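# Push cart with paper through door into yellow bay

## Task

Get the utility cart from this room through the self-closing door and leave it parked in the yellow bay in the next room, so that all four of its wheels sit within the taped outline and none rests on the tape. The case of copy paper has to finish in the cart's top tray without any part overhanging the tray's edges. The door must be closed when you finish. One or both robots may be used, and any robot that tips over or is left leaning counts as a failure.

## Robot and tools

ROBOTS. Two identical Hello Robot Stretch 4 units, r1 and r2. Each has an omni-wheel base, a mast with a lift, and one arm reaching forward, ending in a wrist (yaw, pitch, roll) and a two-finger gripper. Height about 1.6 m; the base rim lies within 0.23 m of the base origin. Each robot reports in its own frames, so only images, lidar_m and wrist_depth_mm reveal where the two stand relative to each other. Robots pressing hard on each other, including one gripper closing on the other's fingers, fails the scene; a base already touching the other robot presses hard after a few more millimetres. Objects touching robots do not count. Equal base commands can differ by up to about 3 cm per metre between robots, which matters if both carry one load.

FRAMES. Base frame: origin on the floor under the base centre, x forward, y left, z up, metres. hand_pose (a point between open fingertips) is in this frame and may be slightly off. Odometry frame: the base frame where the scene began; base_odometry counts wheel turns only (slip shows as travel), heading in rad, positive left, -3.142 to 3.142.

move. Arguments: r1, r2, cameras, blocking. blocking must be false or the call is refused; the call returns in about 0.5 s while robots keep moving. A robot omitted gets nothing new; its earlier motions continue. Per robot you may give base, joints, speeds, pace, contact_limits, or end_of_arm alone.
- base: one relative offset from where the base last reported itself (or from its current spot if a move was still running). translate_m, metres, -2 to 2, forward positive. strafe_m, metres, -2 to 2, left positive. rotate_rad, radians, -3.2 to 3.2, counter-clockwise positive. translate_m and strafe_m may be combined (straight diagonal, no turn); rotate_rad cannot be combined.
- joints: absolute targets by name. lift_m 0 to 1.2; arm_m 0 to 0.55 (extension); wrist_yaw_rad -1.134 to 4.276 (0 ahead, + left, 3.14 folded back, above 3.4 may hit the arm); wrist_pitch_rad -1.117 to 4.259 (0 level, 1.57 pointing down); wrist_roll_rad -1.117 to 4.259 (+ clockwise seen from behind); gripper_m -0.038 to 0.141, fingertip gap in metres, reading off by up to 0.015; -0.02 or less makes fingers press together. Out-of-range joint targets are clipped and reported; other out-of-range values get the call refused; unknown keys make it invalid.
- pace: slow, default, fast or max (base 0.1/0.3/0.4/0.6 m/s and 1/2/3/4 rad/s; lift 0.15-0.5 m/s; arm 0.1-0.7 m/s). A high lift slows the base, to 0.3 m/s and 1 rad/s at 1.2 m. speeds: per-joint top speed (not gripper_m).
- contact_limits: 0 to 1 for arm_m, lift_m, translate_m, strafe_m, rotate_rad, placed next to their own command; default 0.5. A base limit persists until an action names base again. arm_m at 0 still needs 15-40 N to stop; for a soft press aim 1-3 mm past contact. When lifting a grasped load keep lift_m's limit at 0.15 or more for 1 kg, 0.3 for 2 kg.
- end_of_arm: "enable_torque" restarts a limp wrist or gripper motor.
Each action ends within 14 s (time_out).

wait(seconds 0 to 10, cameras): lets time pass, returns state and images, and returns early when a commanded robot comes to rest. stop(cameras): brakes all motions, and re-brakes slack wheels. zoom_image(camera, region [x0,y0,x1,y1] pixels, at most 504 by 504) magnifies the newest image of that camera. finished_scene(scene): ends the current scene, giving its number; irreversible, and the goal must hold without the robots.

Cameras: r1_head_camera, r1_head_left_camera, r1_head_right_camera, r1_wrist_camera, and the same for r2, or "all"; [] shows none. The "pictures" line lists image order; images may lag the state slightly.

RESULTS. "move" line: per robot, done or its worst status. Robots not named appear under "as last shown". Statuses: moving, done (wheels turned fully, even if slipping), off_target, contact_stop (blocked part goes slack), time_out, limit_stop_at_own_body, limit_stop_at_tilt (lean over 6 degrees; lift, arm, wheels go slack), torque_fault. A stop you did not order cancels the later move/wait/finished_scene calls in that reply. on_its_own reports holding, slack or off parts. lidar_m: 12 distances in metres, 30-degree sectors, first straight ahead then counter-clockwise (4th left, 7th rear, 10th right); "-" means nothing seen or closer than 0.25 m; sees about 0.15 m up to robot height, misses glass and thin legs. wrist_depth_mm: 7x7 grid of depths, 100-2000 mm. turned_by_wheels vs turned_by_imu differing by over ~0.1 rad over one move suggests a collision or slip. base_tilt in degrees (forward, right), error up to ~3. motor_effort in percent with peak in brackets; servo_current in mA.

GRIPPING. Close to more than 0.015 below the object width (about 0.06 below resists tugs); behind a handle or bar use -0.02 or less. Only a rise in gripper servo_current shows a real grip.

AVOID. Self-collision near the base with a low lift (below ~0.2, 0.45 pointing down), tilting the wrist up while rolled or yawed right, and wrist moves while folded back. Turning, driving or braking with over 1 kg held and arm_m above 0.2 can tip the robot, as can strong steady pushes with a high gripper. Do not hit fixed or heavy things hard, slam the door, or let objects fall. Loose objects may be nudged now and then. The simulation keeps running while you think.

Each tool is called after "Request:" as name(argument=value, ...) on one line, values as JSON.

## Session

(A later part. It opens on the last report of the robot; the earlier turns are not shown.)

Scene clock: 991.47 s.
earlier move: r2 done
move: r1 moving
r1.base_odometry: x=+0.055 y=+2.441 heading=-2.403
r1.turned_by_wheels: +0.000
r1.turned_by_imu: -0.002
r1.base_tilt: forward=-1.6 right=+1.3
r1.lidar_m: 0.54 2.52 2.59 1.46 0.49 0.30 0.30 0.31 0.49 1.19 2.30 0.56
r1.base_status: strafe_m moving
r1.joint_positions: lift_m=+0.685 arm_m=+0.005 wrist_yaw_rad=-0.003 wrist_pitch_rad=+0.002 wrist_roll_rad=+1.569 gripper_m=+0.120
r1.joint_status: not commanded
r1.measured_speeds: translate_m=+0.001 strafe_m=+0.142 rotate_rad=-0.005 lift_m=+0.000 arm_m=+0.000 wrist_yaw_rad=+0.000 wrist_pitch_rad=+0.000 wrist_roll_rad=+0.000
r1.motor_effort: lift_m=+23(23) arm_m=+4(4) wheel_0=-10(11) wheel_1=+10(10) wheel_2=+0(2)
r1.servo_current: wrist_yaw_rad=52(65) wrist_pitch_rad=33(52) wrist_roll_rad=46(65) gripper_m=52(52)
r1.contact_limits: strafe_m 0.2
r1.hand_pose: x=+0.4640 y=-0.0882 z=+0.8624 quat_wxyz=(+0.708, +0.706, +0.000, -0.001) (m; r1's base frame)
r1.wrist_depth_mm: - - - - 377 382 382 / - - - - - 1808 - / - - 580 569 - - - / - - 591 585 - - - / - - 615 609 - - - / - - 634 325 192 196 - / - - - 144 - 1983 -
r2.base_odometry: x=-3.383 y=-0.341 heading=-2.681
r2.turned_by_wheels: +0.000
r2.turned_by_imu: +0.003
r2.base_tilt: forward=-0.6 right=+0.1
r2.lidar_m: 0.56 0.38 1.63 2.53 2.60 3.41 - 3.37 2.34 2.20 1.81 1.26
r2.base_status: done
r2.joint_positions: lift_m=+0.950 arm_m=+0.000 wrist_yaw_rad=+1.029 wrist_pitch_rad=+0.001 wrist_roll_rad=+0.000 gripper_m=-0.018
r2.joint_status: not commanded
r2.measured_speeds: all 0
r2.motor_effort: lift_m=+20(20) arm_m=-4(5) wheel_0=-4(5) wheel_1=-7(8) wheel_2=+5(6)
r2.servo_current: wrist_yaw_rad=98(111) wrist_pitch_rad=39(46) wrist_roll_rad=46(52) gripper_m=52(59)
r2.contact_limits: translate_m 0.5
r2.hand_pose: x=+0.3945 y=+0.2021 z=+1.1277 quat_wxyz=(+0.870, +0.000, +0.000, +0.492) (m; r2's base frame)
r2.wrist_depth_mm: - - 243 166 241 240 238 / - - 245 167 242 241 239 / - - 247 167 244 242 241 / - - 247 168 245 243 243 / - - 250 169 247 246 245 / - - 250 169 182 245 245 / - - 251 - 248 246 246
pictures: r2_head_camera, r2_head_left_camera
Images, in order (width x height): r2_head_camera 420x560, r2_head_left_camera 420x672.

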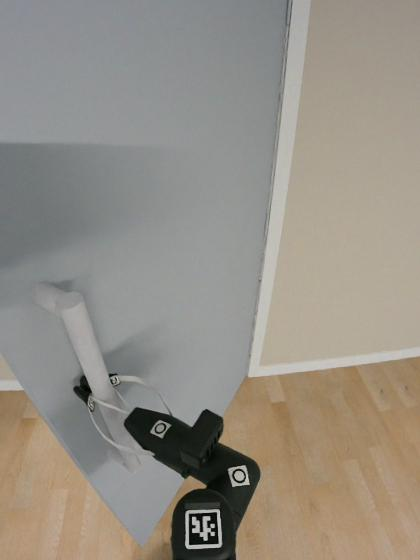

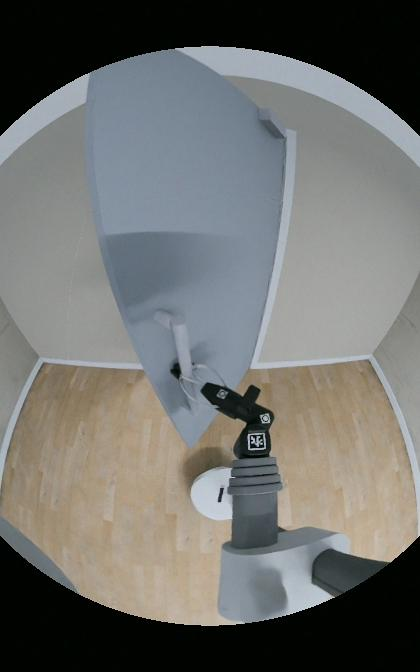

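Request:
move(blocking=false, cameras=[], r2={"base":{"translate_m":0.107,"strafe_m":0.264},"joints":{"wrist_yaw_rad":0.767},"pace":"slow","speeds":{"wrist_yaw_rad":0.09},"contact_limits":{"translate_m":0.5}})

Request:
wait(seconds=1.5, cameras=["r1_head_camera"])

Request:
wait(seconds=3, cameras=["r2_wrist_camera"])

Scene clock: 1003.10 s.
earlier move: r1 done
move: r2 moving
r1.base_odometry: x=+0.637 y=+1.802 heading=-2.403
r1.turned_by_wheels: +0.000
r1.turned_by_imu: +0.004
r1.base_tilt: forward=-1.6 right=+1.3
r1.lidar_m: 2.44 2.38 1.70 1.52 0.50 0.35 0.32 0.34 0.49 1.28 0.96 1.09
r1.base_status: done
r1.joint_positions: lift_m=+0.685 arm_m=+0.005 wrist_yaw_rad=-0.003 wrist_pitch_rad=+0.002 wrist_roll_rad=+1.569 gripper_m=+0.120
r1.joint_status: not commanded
r1.measured_speeds: all 0
r1.motor_effort: lift_m=+23(23) arm_m=+4(4) wheel_0=+0(1) wheel_1=+1(1) wheel_2=+1(1)
r1.servo_current: wrist_yaw_rad=59(59) wrist_pitch_rad=39(46) wrist_roll_rad=52(59) gripper_m=39(46)
r1.contact_limits: strafe_m 0.2
r1.hand_pose: x=+0.4640 y=-0.0882 z=+0.8624 quat_wxyz=(+0.708, +0.706, +0.000, -0.001) (m; r1's base frame)
r1.wrist_depth_mm: - - - - - 1756 1281 / - - - - - 1708 1281 / - - - - - 1756 1229 / - - - - - 1808 1229 / - - - - - 1808 1229 / - - - - - 213 1255 / - - - 145 - 1983 1255
r2.base_odometry: x=-3.382 y=-0.353 heading=-2.682
r2.turned_by_wheels: -0.001
r2.turned_by_imu: +0.001
r2.base_tilt: forward=-0.6 right=+0.1
r2.lidar_m: 0.54 0.37 1.60 2.51 2.59 3.41 - 3.38 2.36 2.23 1.80 1.23
r2.base_status: translate_m moving; strafe_m moving
r2.joint_positions: lift_m=+0.950 arm_m=+0.000 wrist_yaw_rad=+1.003 wrist_pitch_rad=+0.001 wrist_roll_rad=+0.000 gripper_m=-0.018
r2.joint_status: wrist_yaw_rad moving
r2.measured_speeds: translate_m=+0.018 strafe_m=+0.046 rotate_rad=+0.000 lift_m=+0.000 arm_m=+0.000 wrist_yaw_rad=-0.077 wrist_pitch_rad=+0.000 wrist_roll_rad=+0.000
r2.motor_effort: lift_m=+20(20) arm_m=-4(4) wheel_0=-12(14) wheel_1=+3(6) wheel_2=-1(6)
r2.servo_current: wrist_yaw_rad=72(98) wrist_pitch_rad=46(46) wrist_roll_rad=39(65) gripper_m=46(59)
r2.contact_limits: translate_m 0.5
r2.hand_pose: x=+0.3997 y=+0.1961 z=+1.1277 quat_wxyz=(+0.877, +0.000, +0.000, +0.481) (m; r2's base frame)
r2.wrist_depth_mm: - - 243 165 241 241 239 / - - 245 166 244 242 241 / - - 246 167 244 243 242 / - - 248 168 247 244 244 / - - 249 168 248 246 245 / - - 249 168 181 248 245 / - - 252 - 249 247 248
pictures: none
No camera images: "cameras" was empty.

Scene clock: 1004.60 s.
earlier move: r2 moving
r1.base_odometry: x=+0.637 y=+1.802 heading=-2.403
r1.turned_by_wheels: +0.000
r1.turned_by_imu: +0.000
r1.base_tilt: forward=-1.6 right=+1.3
r1.lidar_m: 2.43 2.38 1.70 1.49 0.51 0.34 0.32 0.35 0.47 1.27 0.94 1.12
r1.base_status: done
r1.joint_positions: lift_m=+0.685 arm_m=+0.005 wrist_yaw_rad=-0.003 wrist_pitch_rad=+0.002 wrist_roll_rad=+1.569 gripper_m=+0.120
r1.joint_status: not commanded
r1.measured_speeds: all 0
r1.motor_effort: lift_m=+23(23) arm_m=+4(4) wheel_0=-1(1) wheel_1=+2(2) wheel_2=+1(1)
r1.servo_current: wrist_yaw_rad=65(65) wrist_pitch_rad=46(52) wrist_roll_rad=39(59) gripper_m=46(52)
r1.contact_limits: strafe_m 0.2
r1.hand_pose: x=+0.4640 y=-0.0882 z=+0.8624 quat_wxyz=(+0.708, +0.706, +0.000, -0.001) (m; r1's base frame)
r1.wrist_depth_mm: - - - - - 1708 1281 / - - - - - 1756 1281 / - - - - - 1756 1229 / - - - - - 1756 1255 / - - - - - 1808 1255 / - - - - - 214 1229 / - - - 145 - 1983 1281
r2.base_odometry: x=-3.371 y=-0.491 heading=-2.682
r2.turned_by_wheels: +0.000
r2.turned_by_imu: +0.000
r2.base_tilt: forward=-0.6 right=+0.0
r2.lidar_m: 0.49 0.39 1.51 2.38 2.47 3.26 - 3.54 2.50 2.33 1.73 1.01
r2.base_status: translate_m moving; strafe_m moving
r2.joint_positions: lift_m=+0.950 arm_m=+0.000 wrist_yaw_rad=+0.874 wrist_pitch_rad=+0.001 wrist_roll_rad=+0.000 gripper_m=-0.018
r2.joint_status: wrist_yaw_rad moving
r2.measured_speeds: translate_m=+0.040 strafe_m=+0.094 rotate_rad=-0.001 lift_m=+0.000 arm_m=+0.000 wrist_yaw_rad=-0.092 wrist_pitch_rad=+0.000 wrist_roll_rad=+0.000
r2.motor_effort: lift_m=+20(20) arm_m=-4(5) wheel_0=-7(14) wheel_1=+2(6) wheel_2=-2(6)
r2.servo_current: wrist_yaw_rad=46(98) wrist_pitch_rad=33(46) wrist_roll_rad=46(65) gripper_m=46(59)
r2.contact_limits: translate_m 0.5
r2.hand_pose: x=+0.4231 y=+0.1650 z=+1.1277 quat_wxyz=(+0.906, +0.000, +0.000, +0.423) (m; r2's base frame)
r2.wrist_depth_mm: - - 245 165 240 240 237 / - - 246 167 242 242 240 / - - 246 168 244 242 240 / - - 248 167 245 243 243 / - - 249 167 247 244 244 / - - 187 168 181 247 245 / - - 253 - 248 246 246
wait: 1.50 s; no rest
pictures: r1_head_camera
Images, in order (width x height): r1_head_camera 420x560.

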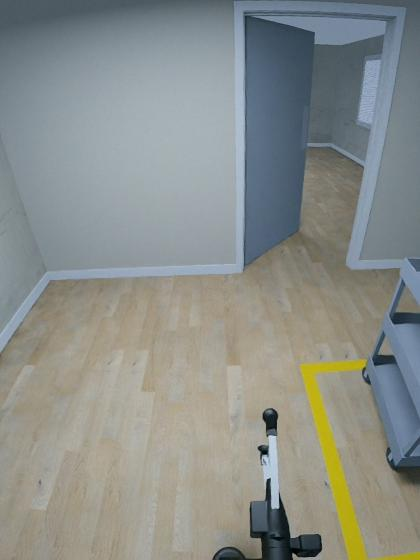

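Scene clock: 1006.73 s.
earlier move: r2 done
r1.base_odometry: x=+0.637 y=+1.802 heading=-2.403
r1.turned_by_wheels: +0.000
r1.turned_by_imu: +0.000
r1.base_tilt: forward=-1.6 right=+1.3
r1.lidar_m: 2.43 2.39 1.71 1.53 0.51 0.31 0.31 0.35 0.46 1.29 0.93 1.09
r1.base_status: done
r1.joint_positions: lift_m=+0.685 arm_m=+0.005 wrist_yaw_rad=-0.003 wrist_pitch_rad=+0.002 wrist_roll_rad=+1.569 gripper_m=+0.120
r1.joint_status: not commanded
r1.measured_speeds: all 0
r1.motor_effort: lift_m=+23(23) arm_m=+4(4) wheel_0=+0(1) wheel_1=+1(2) wheel_2=+1(1)
r1.servo_current: wrist_yaw_rad=52(65) wrist_pitch_rad=46(52) wrist_roll_rad=46(65) gripper_m=46(52)
r1.contact_limits: strafe_m 0.2
r1.hand_pose: x=+0.4640 y=-0.0882 z=+0.8624 quat_wxyz=(+0.708, +0.706, +0.000, -0.001) (m; r1's base frame)
r1.wrist_depth_mm: - - - - - 1661 1255 / - - - - - 1756 1308 / - - - - - 1756 1229 / - - - - - 1808 1255 / - - - - - 1756 1255 / - - - - - 213 1255 / - - - 145 - 1983 1281
r2.base_odometry: x=-3.362 y=-0.625 heading=-2.683
r2.turned_by_wheels: -0.001
r2.turned_by_imu: -0.001
r2.base_tilt: forward=-0.6 right=+0.1
r2.lidar_m: 0.40 0.44 1.47 2.27 2.35 3.06 - 3.74 2.61 2.49 1.65 0.85
r2.base_status: done
r2.joint_positions: lift_m=+0.950 arm_m=+0.000 wrist_yaw_rad=+0.758 wrist_pitch_rad=+0.001 wrist_roll_rad=+0.000 gripper_m=-0.018
r2.joint_status: all done
r2.measured_speeds: all 0
r2.motor_effort: lift_m=+20(20) arm_m=-4(5) wheel_0=-13(15) wheel_1=-3(6) wheel_2=+2(6)
r2.servo_current: wrist_yaw_rad=65(98) wrist_pitch_rad=46(46) wrist_roll_rad=46(65) gripper_m=52(59)
r2.contact_limits: translate_m 0.5
r2.hand_pose: x=+0.4404 y=+0.1349 z=+1.1277 quat_wxyz=(+0.929, +0.000, +0.000, +0.370) (m; r2's base frame)
r2.wrist_depth_mm: - - 242 165 240 240 240 / - - 244 167 241 242 241 / - - 245 167 243 243 242 / - - 246 168 244 244 244 / - - 247 167 246 247 245 / - - 183 168 182 247 247 / - - 145 - 249 247 248
wait: 2.13 of 3 s (r2 has come to rest)
pictures: r2_wrist_camera
Images, in order (width x height): r2_wrist_camera 616x392.

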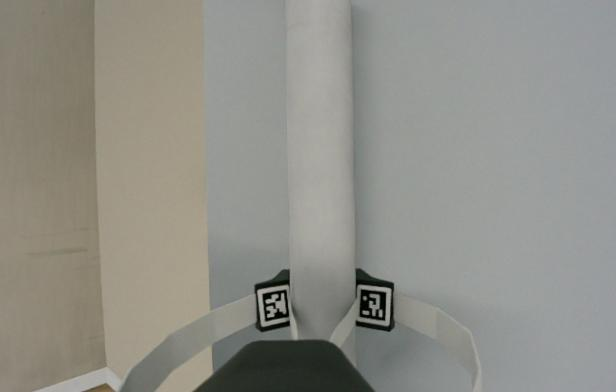

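Request:
move(blocking=false, cameras=["r1_head_camera","r1_head_right_camera"], r2={"base":{"translate_m":0.168,"strafe_m":0.226},"joints":{"wrist_yaw_rad":0.5},"pace":"slow","speeds":{"wrist_yaw_rad":0.09},"contact_limits":{"translate_m":0.5}})

Request:
zoom_image(camera="r1_head_camera", region=[280, 240, 420, 560])

Request:
zoom_image(camera="r1_head_right_camera", region=[220, 270, 420, 470])

Request:
wait(seconds=2, cameras=["r2_wrist_camera"])

Scene clock: 1017.60 s.
move: r2 moving
r1: as last shown
r1.lidar_m: 2.42 2.33 1.69 1.49 0.50 0.33 0.31 0.35 0.48 1.26 0.94 1.13
r1.motor_effort: lift_m=+23(23) arm_m=+4(4) wheel_0=+0(1) wheel_1=+1(1) wheel_2=+1(1)
r1.servo_current: wrist_yaw_rad=52(78) wrist_pitch_rad=46(52) wrist_roll_rad=52(59) gripper_m=46(52)
r1.contact_limits: strafe_m 0.2
r1.wrist_depth_mm: - - - - - 1661 1281 / - - - - - 1708 1255 / - - - - - 1756 1229 / - - - - - 1863 1205 / - - - - - 1808 1255 / - - - - - 213 1281 / - - - 145 - 1921 1229
r2.base_odometry: x=-3.364 y=-0.637 heading=-2.683
r2.turned_by_wheels: -0.001
r2.turned_by_imu: +0.000
r2.base_tilt: forward=-0.6 right=+0.1
r2.lidar_m: 0.40 0.43 1.46 2.27 2.32 3.07 - 3.78 2.65 2.49 1.63 0.83
r2.base_status: translate_m moving; strafe_m moving
r2.joint_positions: lift_m=+0.950 arm_m=+0.000 wrist_yaw_rad=+0.725 wrist_pitch_rad=+0.001 wrist_roll_rad=+0.000 gripper_m=-0.018
r2.joint_status: wrist_yaw_rad moving
r2.measured_speeds: translate_m=+0.028 strafe_m=+0.040 rotate_rad=+0.002 lift_m=+0.000 arm_m=+0.000 wrist_yaw_rad=-0.082 wrist_pitch_rad=+0.000 wrist_roll_rad=+0.000
r2.motor_effort: lift_m=+20(20) arm_m=-4(4) wheel_0=-13(16) wheel_1=+1(2) wheel_2=-1(3)
r2.servo_current: wrist_yaw_rad=7(85) wrist_pitch_rad=33(46) wrist_roll_rad=59(59) gripper_m=46(52)
r2.contact_limits: translate_m 0.5
r2.hand_pose: x=+0.4448 y=+0.1257 z=+1.1277 quat_wxyz=(+0.935, +0.000, +0.000, +0.354) (m; r2's base frame)
r2.wrist_depth_mm: - - 240 163 243 242 243 / - - 243 165 242 244 243 / - - 244 166 245 245 245 / - - 245 167 246 246 247 / - - 247 168 246 249 248 / - - 182 168 182 249 249 / - 125 249 - 250 251 251
pictures: r1_head_camera, r1_head_right_camera
Images, in order (width x height): r1_head_camera 420x560, r1_head_right_camera 420x672.

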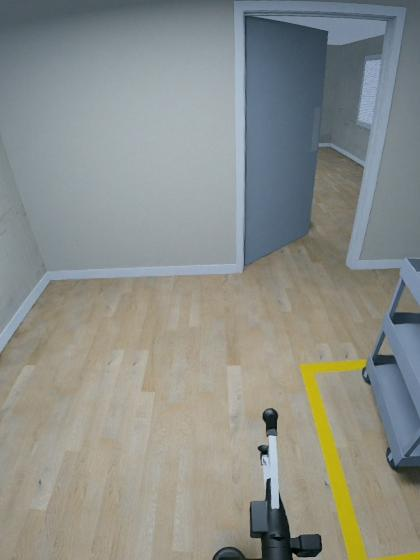

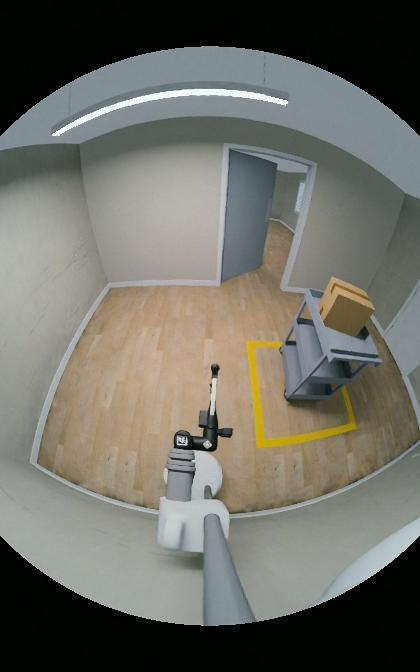

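Scaled by 1.575 from the camera's 420x560 image, which has a finer 600x800 frame.

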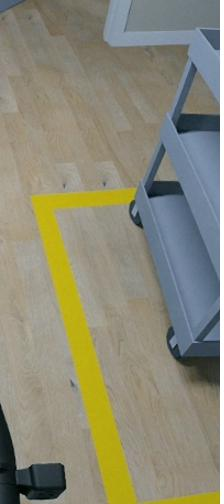

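Scaled by 2.520 from the camera's 420x672 image, which has a finer 600x960 frame.

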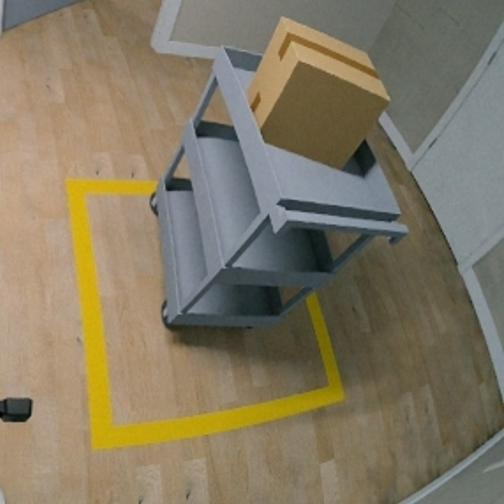

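Scene clock: 1019.60 s.
earlier move: r2 moving
r1.base_odometry: x=+0.637 y=+1.802 heading=-2.403
r1.turned_by_wheels: +0.000
r1.turned_by_imu: +0.000
r1.base_tilt: forward=-1.6 right=+1.3
r1.lidar_m: 2.41 2.38 1.71 1.48 0.50 0.33 0.33 0.34 0.48 1.30 0.94 1.11
r1.base_status: not commanded
r1.joint_positions: lift_m=+0.685 arm_m=+0.005 wrist_yaw_rad=-0.003 wrist_pitch_rad=+0.002 wrist_roll_rad=+1.569 gripper_m=+0.120
r1.joint_status: not commanded
r1.measured_speeds: all 0
r1.motor_effort: lift_m=+23(23) arm_m=+4(4) wheel_0=+0(1) wheel_1=+1(1) wheel_2=+1(1)
r1.servo_current: wrist_yaw_rad=59(78) wrist_pitch_rad=46(52) wrist_roll_rad=65(72) gripper_m=46(52)
r1.contact_limits: strafe_m 0.2
r1.hand_pose: x=+0.4640 y=-0.0882 z=+0.8624 quat_wxyz=(+0.708, +0.706, +0.000, -0.001) (m; r1's base frame)
r1.wrist_depth_mm: - - - - - 1756 1255 / - - - - - 1708 1281 / - - - - - 1708 1255 / - - - - - 1808 1229 / - - - - - 1808 1229 / - - - - - 214 1281 / - - - 145 - 1921 1255
r2.base_odometry: x=-3.398 y=-0.822 heading=-2.683
r2.turned_by_wheels: +0.000
r2.turned_by_imu: +0.000
r2.base_tilt: forward=-0.7 right=+0.1
r2.lidar_m: 0.43 0.45 1.27 2.09 2.20 2.87 - 3.97 2.79 2.62 1.43 0.68
r2.base_status: translate_m moving; strafe_m moving
r2.joint_positions: lift_m=+0.950 arm_m=+0.000 wrist_yaw_rad=+0.548 wrist_pitch_rad=+0.001 wrist_roll_rad=+0.000 gripper_m=-0.018
r2.joint_status: wrist_yaw_rad moving
r2.measured_speeds: translate_m=+0.059 strafe_m=+0.080 rotate_rad=+0.001 lift_m=+0.000 arm_m=+0.000 wrist_yaw_rad=-0.098 wrist_pitch_rad=+0.000 wrist_roll_rad=+0.000
r2.motor_effort: lift_m=+20(20) arm_m=-4(5) wheel_0=-11(16) wheel_1=+2(6) wheel_2=-1(4)
r2.servo_current: wrist_yaw_rad=59(85) wrist_pitch_rad=46(46) wrist_roll_rad=46(59) gripper_m=52(59)
r2.contact_limits: translate_m 0.5
r2.hand_pose: x=+0.4626 y=+0.0757 z=+1.1277 quat_wxyz=(+0.963, +0.000, +0.001, +0.271) (m; r2's base frame)
r2.wrist_depth_mm: - - 242 163 244 243 244 / - - 244 167 244 245 244 / - - 245 168 245 246 246 / - - 247 166 247 247 246 / - - 248 168 248 249 247 / - - 185 169 183 250 250 / - - 251 - 250 251 251
wait: 2.00 s; no rest
pictures: r2_wrist_camera
Images, in order (width x height): r2_wrist_camera 616x392.

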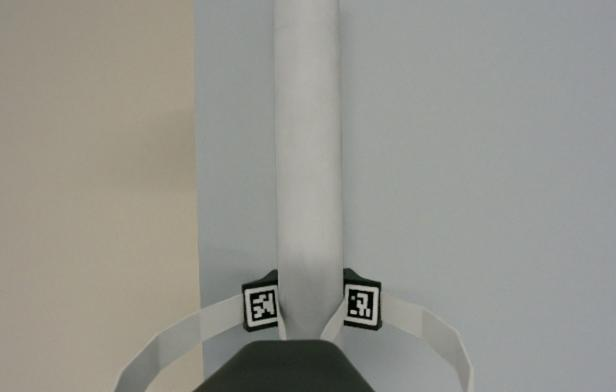

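Request:
zoom_image(camera="r2_wrist_camera", region=[0, 0, 10, 10])

Request:
move(blocking=false, cameras=["r1_head_camera"], r1={"base":{"translate_m":0.5},"contact_limits":{"translate_m":0.2}}, r2={"base":{"translate_m":0.221,"strafe_m":0.17},"joints":{"wrist_yaw_rad":0.24},"pace":"slow","speeds":{"wrist_yaw_rad":0.09},"contact_limits":{"translate_m":0.5}})

Request:
zoom_image(camera="r1_head_camera", region=[330, 340, 420, 430])

Request:
wait(seconds=2.5, cameras=["r1_head_camera"])

Request:
wait(seconds=2.5, cameras=["r2_wrist_camera"])

Scaled by 50.400.

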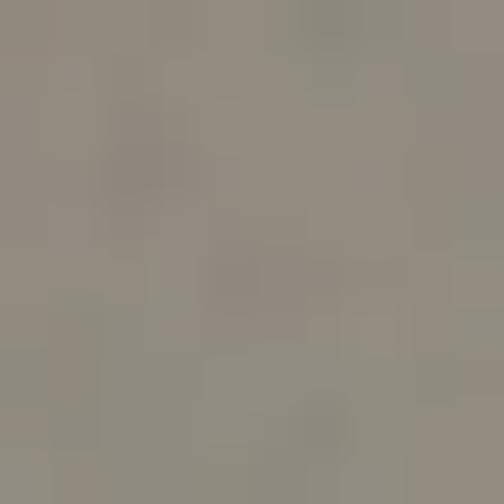

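Scene clock: 1034.90 s.
earlier move: r2 done
move: r1 moving; r2 moving
r1.base_odometry: x=+0.614 y=+1.781 heading=-2.402
r1.turned_by_wheels: +0.000
r1.turned_by_imu: -0.001
r1.base_tilt: forward=-1.6 right=+1.3
r1.lidar_m: 2.38 2.37 1.70 1.63 0.54 0.37 0.35 0.38 0.54 1.38 0.93 1.11
r1.base_status: translate_m moving
r1.joint_positions: lift_m=+0.685 arm_m=+0.005 wrist_yaw_rad=-0.003 wrist_pitch_rad=+0.002 wrist_roll_rad=+1.569 gripper_m=+0.120
r1.joint_status: not commanded
r1.measured_speeds: translate_m=+0.121 strafe_m=-0.001 rotate_rad=-0.004 lift_m=+0.000 arm_m=+0.000 wrist_yaw_rad=+0.000 wrist_pitch_rad=+0.000 wrist_roll_rad=+0.000
r1.motor_effort: lift_m=+23(23) arm_m=+4(4) wheel_0=+6(8) wheel_1=+5(7) wheel_2=-8(8)
r1.servo_current: wrist_yaw_rad=52(59) wrist_pitch_rad=46(46) wrist_roll_rad=46(59) gripper_m=46(46)
r1.contact_limits: translate_m 0.2
r1.hand_pose: x=+0.4640 y=-0.0882 z=+0.8624 quat_wxyz=(+0.708, +0.706, +0.000, -0.001) (m; r1's base frame)
r1.wrist_depth_mm: - - - - - 1756 1255 / - - - - - 1756 1229 / - - - - - 1708 1229 / - - - - - 1756 1255 / - - - - - 1756 1255 / - - - - - 213 1229 / - - - 145 - 1863 1281
r2.base_odometry: x=-3.419 y=-0.914 heading=-2.685
r2.turned_by_wheels: -0.001
r2.turned_by_imu: -0.016
r2.base_tilt: forward=-0.7 right=+0.1
r2.lidar_m: 0.40 0.46 1.17 2.04 2.07 2.74 - 4.19 2.91 2.67 1.40 0.65
r2.base_status: translate_m moving; strafe_m moving
r2.joint_positions: lift_m=+0.950 arm_m=+0.000 wrist_yaw_rad=+0.460 wrist_pitch_rad=+0.001 wrist_roll_rad=+0.000 gripper_m=-0.018
r2.joint_status: wrist_yaw_rad moving
r2.measured_speeds: translate_m=+0.041 strafe_m=+0.033 rotate_rad=+0.000 lift_m=+0.000 arm_m=+0.000 wrist_yaw_rad=-0.079 wrist_pitch_rad=+0.000 wrist_roll_rad=+0.000
r2.motor_effort: lift_m=+20(20) arm_m=-4(5) wheel_0=-9(13) wheel_1=+2(4) wheel_2=-3(3)
r2.servo_current: wrist_yaw_rad=59(59) wrist_pitch_rad=39(46) wrist_roll_rad=52(59) gripper_m=46(52)
r2.contact_limits: translate_m 0.5
r2.hand_pose: x=+0.4682 y=+0.0497 z=+1.1277 quat_wxyz=(+0.974, +0.000, +0.001, +0.228) (m; r2's base frame)
r2.wrist_depth_mm: - - 240 163 243 246 247 / - - 243 164 244 247 248 / - - 243 167 246 247 249 / - - 245 167 249 250 250 / - - 246 168 248 251 252 / - - 182 168 182 253 253 / - - 249 - 252 253 255
pictures: r1_head_camera
Images, in order (width x height): r1_head_camera 420x560.

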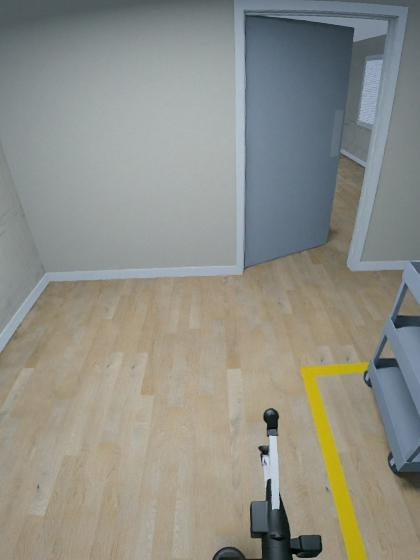

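Scaled by 5.600 from the camera's 420x560 image, which has a finer 600x800 frame.

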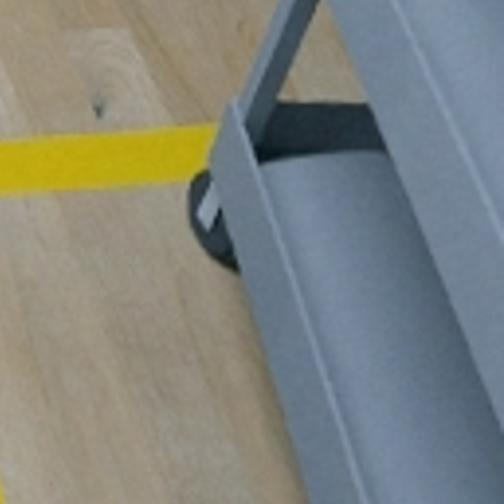

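Scene clock: 1037.40 s.
earlier move: r1 moving; r2 moving
r1.base_odometry: x=+0.267 y=+1.465 heading=-2.402
r1.turned_by_wheels: +0.000
r1.turned_by_imu: +0.000
r1.base_tilt: forward=-1.6 right=+1.3
r1.lidar_m: 1.95 2.00 1.73 1.61 1.22 0.86 0.81 0.86 1.19 0.75 0.76 2.22
r1.base_status: translate_m moving
r1.joint_positions: lift_m=+0.685 arm_m=+0.005 wrist_yaw_rad=-0.003 wrist_pitch_rad=+0.002 wrist_roll_rad=+1.569 gripper_m=+0.120
r1.joint_status: not commanded
r1.measured_speeds: all 0
r1.motor_effort: lift_m=+23(23) arm_m=+4(4) wheel_0=+2(8) wheel_1=+1(8) wheel_2=-1(10)
r1.servo_current: wrist_yaw_rad=46(65) wrist_pitch_rad=52(59) wrist_roll_rad=39(72) gripper_m=46(52)
r1.contact_limits: translate_m 0.2
r1.hand_pose: x=+0.4640 y=-0.0882 z=+0.8624 quat_wxyz=(+0.708, +0.706, +0.000, -0.001) (m; r1's base frame)
r1.wrist_depth_mm: 1756 - - - - 1756 1205 / 1756 - - - - 1661 1229 / 1661 - - - - 1618 1255 / 1708 - - - - 1661 1229 / - - - - - 1661 1255 / - 193 - - 191 214 1281 / - 139 - 145 - - 1255
r2.base_odometry: x=-3.524 y=-1.127 heading=-2.685
r2.turned_by_wheels: +0.000
r2.turned_by_imu: +0.001
r2.base_tilt: forward=-0.6 right=+0.1
r2.lidar_m: 0.41 0.68 0.91 1.91 1.96 2.55 - 4.35 3.03 2.83 1.01 0.54
r2.base_status: translate_m moving; strafe_m moving
r2.joint_positions: lift_m=+0.950 arm_m=+0.000 wrist_yaw_rad=+0.244 wrist_pitch_rad=+0.001 wrist_roll_rad=+0.000 gripper_m=-0.018
r2.joint_status: wrist_yaw_rad moving
r2.measured_speeds: translate_m=+0.062 strafe_m=+0.048 rotate_rad=+0.002 lift_m=+0.000 arm_m=+0.000 wrist_yaw_rad=-0.032 wrist_pitch_rad=+0.000 wrist_roll_rad=+0.000
r2.motor_effort: lift_m=+20(21) arm_m=-4(5) wheel_0=-9(17) wheel_1=+1(5) wheel_2=+1(4)
r2.servo_current: wrist_yaw_rad=26(117) wrist_pitch_rad=39(46) wrist_roll_rad=52(59) gripper_m=52(59)
r2.contact_limits: translate_m 0.5
r2.hand_pose: x=+0.4719 y=-0.0153 z=+1.1277 quat_wxyz=(+0.993, +0.000, +0.001, +0.122) (m; r2's base frame)
r2.wrist_depth_mm: - - 242 165 242 244 - / - - 243 166 244 245 245 / - - 245 167 246 246 246 / - - 248 166 247 248 248 / - - 247 170 248 249 249 / - - 184 168 179 252 251 / - 120 250 - 251 252 252
wait: 2.50 s; no rest
pictures: r1_head_camera
Images, in order (width x height): r1_head_camera 420x560.

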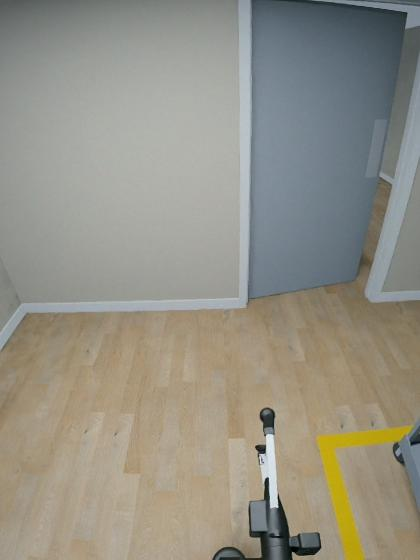

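Scene clock: 1037.57 s.
earlier move: r1 done; r2 moving
r1.base_odometry: x=+0.267 y=+1.465 heading=-2.402
r1.turned_by_wheels: +0.000
r1.turned_by_imu: +0.000
r1.base_tilt: forward=-1.6 right=+1.3
r1.lidar_m: 1.94 2.05 1.73 1.63 1.23 0.86 0.81 0.86 1.17 0.75 0.80 2.24
r1.base_status: done
r1.joint_positions: lift_m=+0.685 arm_m=+0.005 wrist_yaw_rad=-0.003 wrist_pitch_rad=+0.002 wrist_roll_rad=+1.569 gripper_m=+0.120
r1.joint_status: not commanded
r1.measured_speeds: all 0
r1.motor_effort: lift_m=+23(23) arm_m=+4(4) wheel_0=+1(8) wheel_1=+2(8) wheel_2=+0(10)
r1.servo_current: wrist_yaw_rad=59(65) wrist_pitch_rad=39(59) wrist_roll_rad=52(72) gripper_m=46(52)
r1.contact_limits: translate_m 0.2
r1.hand_pose: x=+0.4640 y=-0.0882 z=+0.8624 quat_wxyz=(+0.708, +0.706, +0.000, -0.001) (m; r1's base frame)
r1.wrist_depth_mm: 1756 - - - - 1708 1229 / 1708 - - - - 1618 1255 / 1708 - - - - 1661 1229 / 1708 - - - - 1708 1229 / - - - - - 1708 1229 / - 193 - - 191 214 1229 / - 139 - 145 - - 1255
r2.base_odometry: x=-3.529 y=-1.137 heading=-2.685
r2.turned_by_wheels: +0.000
r2.turned_by_imu: -0.001
r2.base_tilt: forward=-0.7 right=+0.1
r2.lidar_m: 0.42 0.67 0.90 1.91 1.95 2.54 - 4.40 3.01 2.85 0.95 0.55
r2.base_status: translate_m moving; strafe_m moving
r2.joint_positions: lift_m=+0.950 arm_m=+0.000 wrist_yaw_rad=+0.240 wrist_pitch_rad=+0.001 wrist_roll_rad=+0.000 gripper_m=-0.018
r2.joint_status: wrist_yaw_rad moving
r2.measured_speeds: translate_m=+0.047 strafe_m=+0.038 rotate_rad=-0.003 lift_m=+0.000 arm_m=+0.000 wrist_yaw_rad=-0.028 wrist_pitch_rad=+0.000 wrist_roll_rad=+0.000
r2.motor_effort: lift_m=+20(21) arm_m=-4(5) wheel_0=-9(17) wheel_1=+3(5) wheel_2=-4(4)
r2.servo_current: wrist_yaw_rad=85(117) wrist_pitch_rad=46(46) wrist_roll_rad=59(59) gripper_m=46(59)
r2.contact_limits: translate_m 0.5
r2.hand_pose: x=+0.4718 y=-0.0164 z=+1.1277 quat_wxyz=(+0.993, +0.000, +0.001, +0.120) (m; r2's base frame)
r2.wrist_depth_mm: - 477 242 163 243 244 244 / - 477 243 165 244 245 246 / - 473 244 167 246 248 248 / - 480 246 166 247 248 248 / - 484 247 170 249 250 250 / - - 185 167 179 251 252 / - 121 249 - 252 252 253
wait: 0.17 of 2.5 s (r1 has come to rest)
pictures: r2_wrist_camera
Images, in order (width x height): r2_wrist_camera 616x392.

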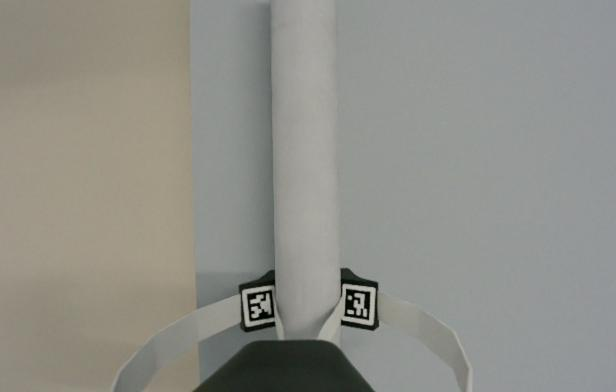

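Request:
move(blocking=false, cameras=[], r1={"base":{"rotate_rad":-1.57}})

Request:
wait(seconds=1, cameras=["r2_wrist_camera"])

Request:
wait(seconds=2, cameras=["r1_head_camera","r2_head_left_camera"])

Scene clock: 1050.10 s.
earlier move: r2 done
move: r1 moving
r1.base_odometry: x=+0.267 y=+1.465 heading=-2.655
r1.turned_by_wheels: -0.253
r1.turned_by_imu: -0.254
r1.base_tilt: forward=-1.6 right=+1.2
r1.lidar_m: 1.94 1.94 1.90 1.64 1.62 0.98 0.82 0.82 0.99 1.66 0.74 0.88
r1.base_status: rotate_rad moving
r1.joint_positions: lift_m=+0.685 arm_m=+0.005 wrist_yaw_rad=-0.002 wrist_pitch_rad=+0.002 wrist_roll_rad=+1.569 gripper_m=+0.120
r1.joint_status: not commanded
r1.measured_speeds: translate_m=+0.001 strafe_m=-0.001 rotate_rad=-0.975 lift_m=+0.000 arm_m=+0.000 wrist_yaw_rad=+0.000 wrist_pitch_rad=+0.000 wrist_roll_rad=+0.000
r1.motor_effort: lift_m=+23(23) arm_m=+4(4) wheel_0=+6(8) wheel_1=+6(8) wheel_2=+7(7)
r1.servo_current: wrist_yaw_rad=59(72) wrist_pitch_rad=39(46) wrist_roll_rad=39(65) gripper_m=39(46)
r1.hand_pose: x=+0.4641 y=-0.0881 z=+0.8624 quat_wxyz=(+0.708, +0.706, +0.000, -0.001) (m; r1's base frame)
r1.wrist_depth_mm: - - - - - 1708 1205 / - - - - - 1756 1229 / 1808 - - - - 1756 1255 / 1808 - - - - 1708 1229 / 1708 - - - - 1661 1281 / 1661 197 - - 191 213 1255 / - 139 - 144 - - 1255
r2.base_odometry: x=-3.536 y=-1.152 heading=-2.685
r2.turned_by_wheels: +0.000
r2.turned_by_imu: +0.001
r2.base_tilt: forward=-0.6 right=+0.1
r2.lidar_m: 0.39 0.67 0.89 1.89 1.96 2.51 - 4.42 3.03 2.84 0.94 0.54
r2.base_status: done
r2.joint_positions: lift_m=+0.950 arm_m=+0.000 wrist_yaw_rad=+0.238 wrist_pitch_rad=+0.001 wrist_roll_rad=+0.000 gripper_m=-0.018
r2.joint_status: all done
r2.measured_speeds: all 0
r2.motor_effort: lift_m=+20(21) arm_m=-4(4) wheel_0=-15(15) wheel_1=+1(2) wheel_2=+1(1)
r2.servo_current: wrist_yaw_rad=46(59) wrist_pitch_rad=46(46) wrist_roll_rad=52(59) gripper_m=52(59)
r2.contact_limits: translate_m 0.5
r2.hand_pose: x=+0.4718 y=-0.0169 z=+1.1277 quat_wxyz=(+0.993, +0.000, +0.001, +0.119) (m; r2's base frame)
r2.wrist_depth_mm: 473 455 242 163 242 241 242 / 477 459 244 165 243 245 242 / 480 462 245 166 244 245 245 / 477 466 247 167 246 247 247 / - 466 248 168 248 248 249 / - 469 185 169 181 250 251 / - 477 250 - 251 251 251
pictures: none
No camera images: "cameras" was empty.

Scene clock: 1051.10 s.
earlier move: r1 moving
r1.base_odometry: x=+0.267 y=+1.465 heading=+2.383
r1.turned_by_wheels: -1.245
r1.turned_by_imu: -1.252
r1.base_tilt: forward=-1.6 right=+1.2
r1.lidar_m: 0.75 0.82 2.12 1.93 2.05 1.68 1.63 1.13 0.86 0.81 0.89 1.27
r1.base_status: rotate_rad moving
r1.joint_positions: lift_m=+0.685 arm_m=+0.005 wrist_yaw_rad=-0.002 wrist_pitch_rad=+0.002 wrist_roll_rad=+1.569 gripper_m=+0.120
r1.joint_status: not commanded
r1.measured_speeds: translate_m=+0.000 strafe_m=+0.000 rotate_rad=-0.567 lift_m=+0.000 arm_m=+0.000 wrist_yaw_rad=+0.000 wrist_pitch_rad=+0.000 wrist_roll_rad=+0.000
r1.motor_effort: lift_m=+23(23) arm_m=+4(4) wheel_0=+2(9) wheel_1=+2(9) wheel_2=+1(8)
r1.servo_current: wrist_yaw_rad=39(72) wrist_pitch_rad=39(52) wrist_roll_rad=39(65) gripper_m=46(46)
r1.hand_pose: x=+0.4641 y=-0.0881 z=+0.8624 quat_wxyz=(+0.708, +0.706, +0.000, -0.001) (m; r1's base frame)
r1.wrist_depth_mm: - - - - - 1618 1205 / - - - - - 1756 1229 / - - - - - 1756 1229 / - - - - - 1808 1255 / - - - - - 1661 1205 / - - - - 213 213 - / - - - 144 - - -
r2.base_odometry: x=-3.536 y=-1.152 heading=-2.685
r2.turned_by_wheels: +0.000
r2.turned_by_imu: +0.000
r2.base_tilt: forward=-0.6 right=+0.1
r2.lidar_m: 0.41 0.68 0.88 1.87 1.93 2.50 - 4.40 3.04 2.81 0.97 0.50
r2.base_status: done
r2.joint_positions: lift_m=+0.950 arm_m=+0.000 wrist_yaw_rad=+0.238 wrist_pitch_rad=+0.001 wrist_roll_rad=+0.000 gripper_m=-0.018
r2.joint_status: all done
r2.measured_speeds: all 0
r2.motor_effort: lift_m=+20(21) arm_m=-4(4) wheel_0=-14(15) wheel_1=+1(2) wheel_2=+1(1)
r2.servo_current: wrist_yaw_rad=52(59) wrist_pitch_rad=33(46) wrist_roll_rad=33(65) gripper_m=46(59)
r2.contact_limits: translate_m 0.5
r2.hand_pose: x=+0.4718 y=-0.0169 z=+1.1277 quat_wxyz=(+0.993, +0.000, +0.001, +0.119) (m; r2's base frame)
r2.wrist_depth_mm: 477 459 243 164 242 243 243 / 480 459 244 165 243 244 244 / 477 459 245 166 245 245 246 / 480 459 247 167 247 247 247 / - 466 248 168 248 248 249 / - 473 186 168 182 249 249 / - 473 249 - 251 250 250
wait: 1.00 s; no rest
pictures: r2_wrist_camera
Images, in order (width x height): r2_wrist_camera 616x392.

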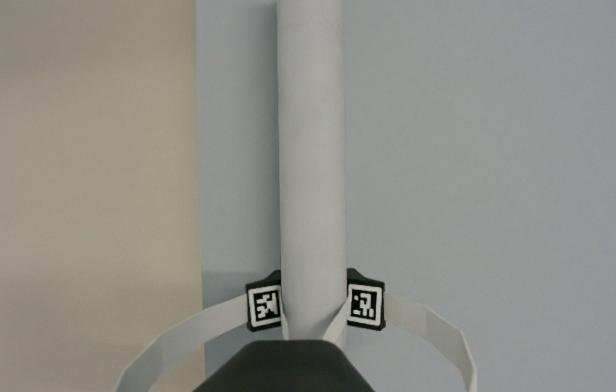

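Scene clock: 1051.67 s.
earlier move: r1 done
r1.base_odometry: x=+0.267 y=+1.465 heading=+2.311
r1.turned_by_wheels: -0.072
r1.turned_by_imu: -0.072
r1.base_tilt: forward=-1.6 right=+1.3
r1.lidar_m: 0.72 0.79 2.18 1.94 2.02 1.70 1.62 1.21 0.89 0.82 0.86 1.17
r1.base_status: done
r1.joint_positions: lift_m=+0.685 arm_m=+0.005 wrist_yaw_rad=-0.002 wrist_pitch_rad=+0.002 wrist_roll_rad=+1.569 gripper_m=+0.120
r1.joint_status: not commanded
r1.measured_speeds: all 0
r1.motor_effort: lift_m=+23(23) arm_m=+4(4) wheel_0=+3(9) wheel_1=+3(9) wheel_2=+0(8)
r1.servo_current: wrist_yaw_rad=65(72) wrist_pitch_rad=46(52) wrist_roll_rad=46(65) gripper_m=46(52)
r1.hand_pose: x=+0.4641 y=-0.0881 z=+0.8624 quat_wxyz=(+0.708, +0.706, +0.000, -0.001) (m; r1's base frame)
r1.wrist_depth_mm: - - - - - 1499 1229 / - - - - - 1708 1182 / - - - - - 1708 1229 / - - - - - 1756 1255 / - - - - - 1808 1229 / - - - - 211 213 1281 / - - - 145 - - -
r2.base_odometry: x=-3.536 y=-1.152 heading=-2.685
r2.turned_by_wheels: +0.000
r2.turned_by_imu: +0.000
r2.base_tilt: forward=-0.6 right=+0.0
r2.lidar_m: 0.41 0.68 0.89 1.91 1.95 2.53 - 4.40 3.03 2.84 0.98 0.55
r2.base_status: done
r2.joint_positions: lift_m=+0.950 arm_m=+0.000 wrist_yaw_rad=+0.238 wrist_pitch_rad=+0.001 wrist_roll_rad=+0.000 gripper_m=-0.018
r2.joint_status: all done
r2.measured_speeds: all 0
r2.motor_effort: lift_m=+20(21) arm_m=-4(4) wheel_0=-15(15) wheel_1=+1(2) wheel_2=+0(1)
r2.servo_current: wrist_yaw_rad=46(59) wrist_pitch_rad=39(46) wrist_roll_rad=46(65) gripper_m=52(59)
r2.contact_limits: translate_m 0.5
r2.hand_pose: x=+0.4718 y=-0.0169 z=+1.1277 quat_wxyz=(+0.993, +0.000, +0.001, +0.119) (m; r2's base frame)
r2.wrist_depth_mm: 477 459 243 164 242 243 243 / 480 455 244 165 243 244 244 / 480 462 244 167 246 246 245 / 480 459 246 167 247 246 247 / - 462 247 168 248 247 249 / - 473 186 168 181 250 250 / - 473 250 - 250 250 251
wait: 0.57 of 2 s (r1 has come to rest)
pictures: r1_head_camera, r2_head_left_camera
Images, in order (width x height): r1_head_camera 420x560, r2_head_left_camera 420x672.

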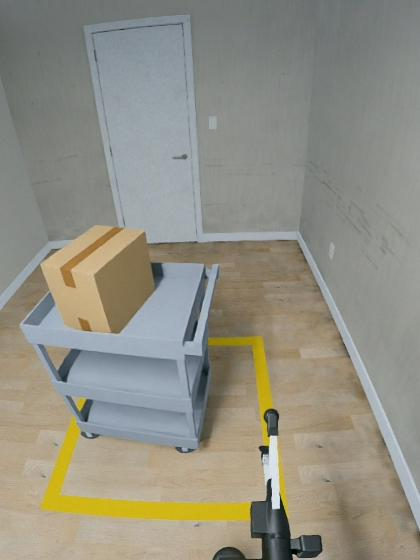

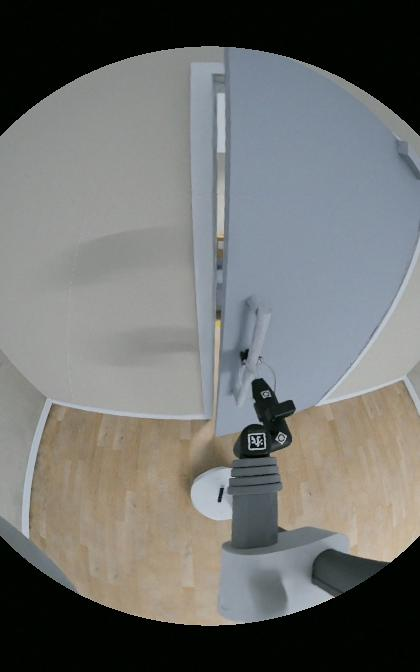

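Request:
zoom_image(camera="r1_head_camera", region=[30, 330, 230, 530])

Request:
zoom_image(camera="r1_head_camera", region=[50, 385, 130, 465])

Request:
move(blocking=false, cameras=["r1_head_left_camera"], r2={"base":{"translate_m":0.137,"strafe_m":0.08},"joints":{"wrist_yaw_rad":0.1},"pace":"slow","speeds":{"wrist_yaw_rad":0.09},"contact_limits":{"translate_m":0.5}})

Request:
zoom_image(camera="r1_head_left_camera", region=[0, 250, 300, 550])

Request:
wait(seconds=4, cameras=["r2_head_left_camera","r2_wrist_camera"])

Scaled by 2.520 from the camera's 420x560 image, which has a finer 600x800 frame.

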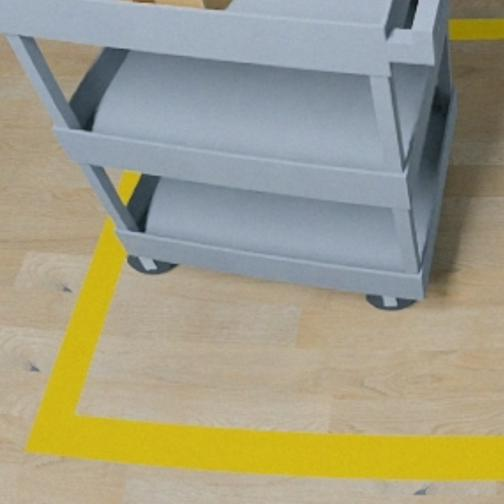

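Scaled by 6.300 from the camera's 420x560 image, which has a finer 600x800 frame.

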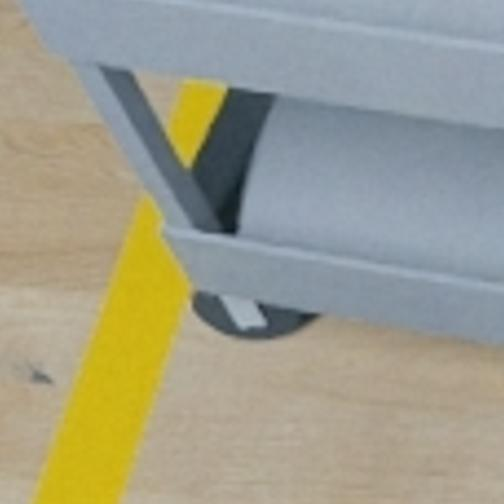

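Scene clock: 1058.80 s.
move: r2 moving
r1: as last shown
r1.turned_by_wheels: +0.000
r1.turned_by_imu: +0.000
r1.lidar_m: 0.74 0.77 2.16 1.93 2.02 1.70 1.62 1.24 0.85 0.82 0.87 1.20
r1.motor_effort: lift_m=+23(23) arm_m=+4(4) wheel_0=+2(3) wheel_1=+3(3) wheel_2=+0(1)
r1.servo_current: wrist_yaw_rad=46(59) wrist_pitch_rad=39(46) wrist_roll_rad=46(52) gripper_m=39(46)
r1.wrist_depth_mm: - - - - - 1464 1182 / - - - - - 1708 1229 / - - - - - 1808 1229 / - - - - - 1756 1255 / - - - - - 1863 1255 / - - - - 210 213 1229 / - - - 145 - - -
r2.base_odometry: x=-3.544 y=-1.164 heading=-2.686
r2.turned_by_wheels: -0.001
r2.turned_by_imu: +0.000
r2.base_tilt: forward=-0.7 right=+0.1
r2.lidar_m: 0.38 0.65 0.86 1.89 1.92 2.50 - 4.43 3.03 2.86 0.96 0.54
r2.base_status: translate_m moving; strafe_m moving
r2.joint_positions: lift_m=+0.950 arm_m=+0.000 wrist_yaw_rad=+0.202 wrist_pitch_rad=+0.001 wrist_roll_rad=+0.000 gripper_m=-0.018
r2.joint_status: wrist_yaw_rad moving
r2.measured_speeds: translate_m=+0.047 strafe_m=+0.028 rotate_rad=+0.001 lift_m=+0.000 arm_m=+0.000 wrist_yaw_rad=-0.089 wrist_pitch_rad=+0.000 wrist_roll_rad=+0.000
r2.motor_effort: lift_m=+20(21) arm_m=-4(5) wheel_0=-10(12) wheel_1=+5(7) wheel_2=-6(6)
r2.servo_current: wrist_yaw_rad=59(72) wrist_pitch_rad=46(46) wrist_roll_rad=46(52) gripper_m=46(52)
r2.contact_limits: translate_m 0.5
r2.hand_pose: x=+0.4710 y=-0.0278 z=+1.1277 quat_wxyz=(+0.995, +0.000, +0.001, +0.101) (m; r2's base frame)
r2.wrist_depth_mm: 455 439 243 163 244 246 247 / 459 445 243 165 246 246 248 / 466 445 244 167 247 248 249 / 466 449 245 167 248 250 251 / 473 452 247 170 250 250 252 / 473 452 186 171 179 253 253 / 473 459 250 - 252 252 255
pictures: r1_head_left_camera
Images, in order (width x height): r1_head_left_camera 420x672.

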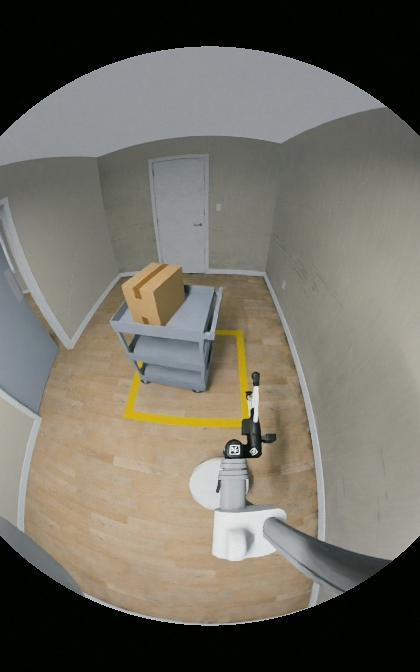

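Scaled by 1.680 from the camera's 420x672 image, which has a finer 600x960 frame.

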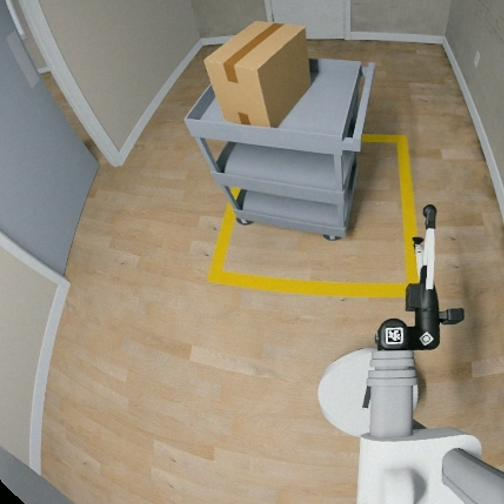

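Scene clock: 1061.03 s.
earlier move: r2 done
r1.base_odometry: x=+0.267 y=+1.465 heading=+2.311
r1.turned_by_wheels: +0.000
r1.turned_by_imu: +0.000
r1.base_tilt: forward=-1.6 right=+1.3
r1.lidar_m: 0.76 0.79 2.13 1.94 2.02 1.69 1.63 1.23 0.86 0.82 0.87 1.18
r1.base_status: not commanded
r1.joint_positions: lift_m=+0.685 arm_m=+0.005 wrist_yaw_rad=-0.002 wrist_pitch_rad=+0.002 wrist_roll_rad=+1.569 gripper_m=+0.120
r1.joint_status: not commanded
r1.measured_speeds: all 0
r1.motor_effort: lift_m=+23(23) arm_m=+4(4) wheel_0=+3(3) wheel_1=+2(3) wheel_2=+0(1)
r1.servo_current: wrist_yaw_rad=52(65) wrist_pitch_rad=39(46) wrist_roll_rad=52(65) gripper_m=46(52)
r1.hand_pose: x=+0.4641 y=-0.0881 z=+0.8624 quat_wxyz=(+0.708, +0.706, +0.000, -0.001) (m; r1's base frame)
r1.wrist_depth_mm: - - - - - 1464 1205 / - - - - - 1756 1229 / - - - - - 1756 1229 / - - - - - 1756 1255 / - - - - - 1808 1255 / - - - - 211 212 1229 / - - - 144 - - -
r2.base_odometry: x=-3.625 y=-1.284 heading=-2.686
r2.turned_by_wheels: +0.000
r2.turned_by_imu: -0.007
r2.base_tilt: forward=-0.6 right=+0.1
r2.lidar_m: 0.41 0.51 0.67 1.53 1.86 2.38 - 4.58 3.16 2.91 0.80 0.51
r2.base_status: done
r2.joint_positions: lift_m=+0.950 arm_m=+0.000 wrist_yaw_rad=+0.092 wrist_pitch_rad=+0.001 wrist_roll_rad=+0.000 gripper_m=-0.018
r2.joint_status: all done
r2.measured_speeds: translate_m=+0.000 strafe_m=+0.000 rotate_rad=-0.001 lift_m=+0.000 arm_m=+0.000 wrist_yaw_rad=+0.000 wrist_pitch_rad=+0.000 wrist_roll_rad=+0.000
r2.motor_effort: lift_m=+20(21) arm_m=-4(5) wheel_0=-13(14) wheel_1=+2(9) wheel_2=+0(13)
r2.servo_current: wrist_yaw_rad=59(98) wrist_pitch_rad=39(46) wrist_roll_rad=52(65) gripper_m=46(59)
r2.contact_limits: translate_m 0.5
r2.hand_pose: x=+0.4661 y=-0.0606 z=+1.1277 quat_wxyz=(+0.999, +0.000, +0.001, +0.046) (m; r2's base frame)
r2.wrist_depth_mm: 286 272 240 164 244 246 245 / 287 273 242 169 246 246 247 / 290 276 243 167 245 248 249 / 293 277 245 168 248 249 250 / 294 279 247 169 250 250 252 / 296 294 247 167 181 252 253 / 297 294 249 - 251 253 254
wait: 2.23 of 4 s (r2 has come to rest)
pictures: r2_head_left_camera, r2_wrist_camera
Images, in order (width x height): r2_head_left_camera 420x672, r2_wrist_camera 616x392.

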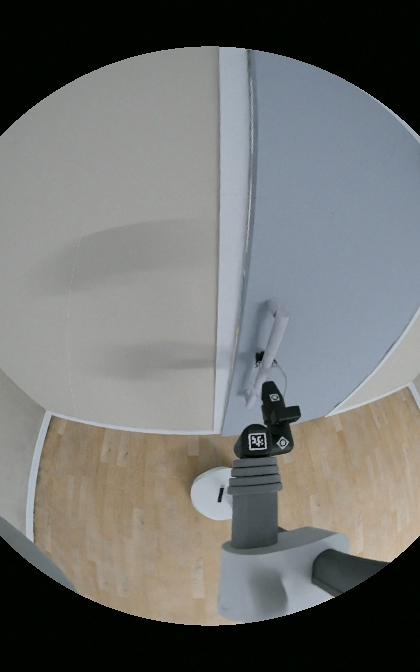

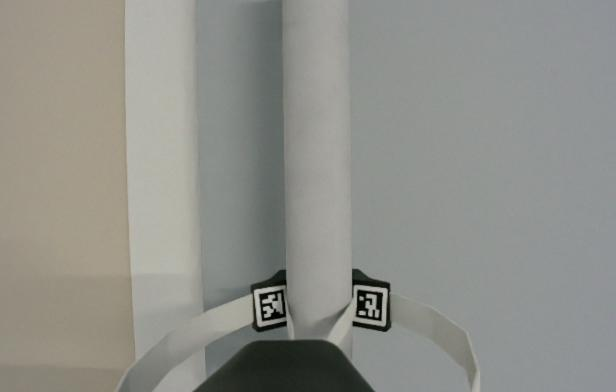

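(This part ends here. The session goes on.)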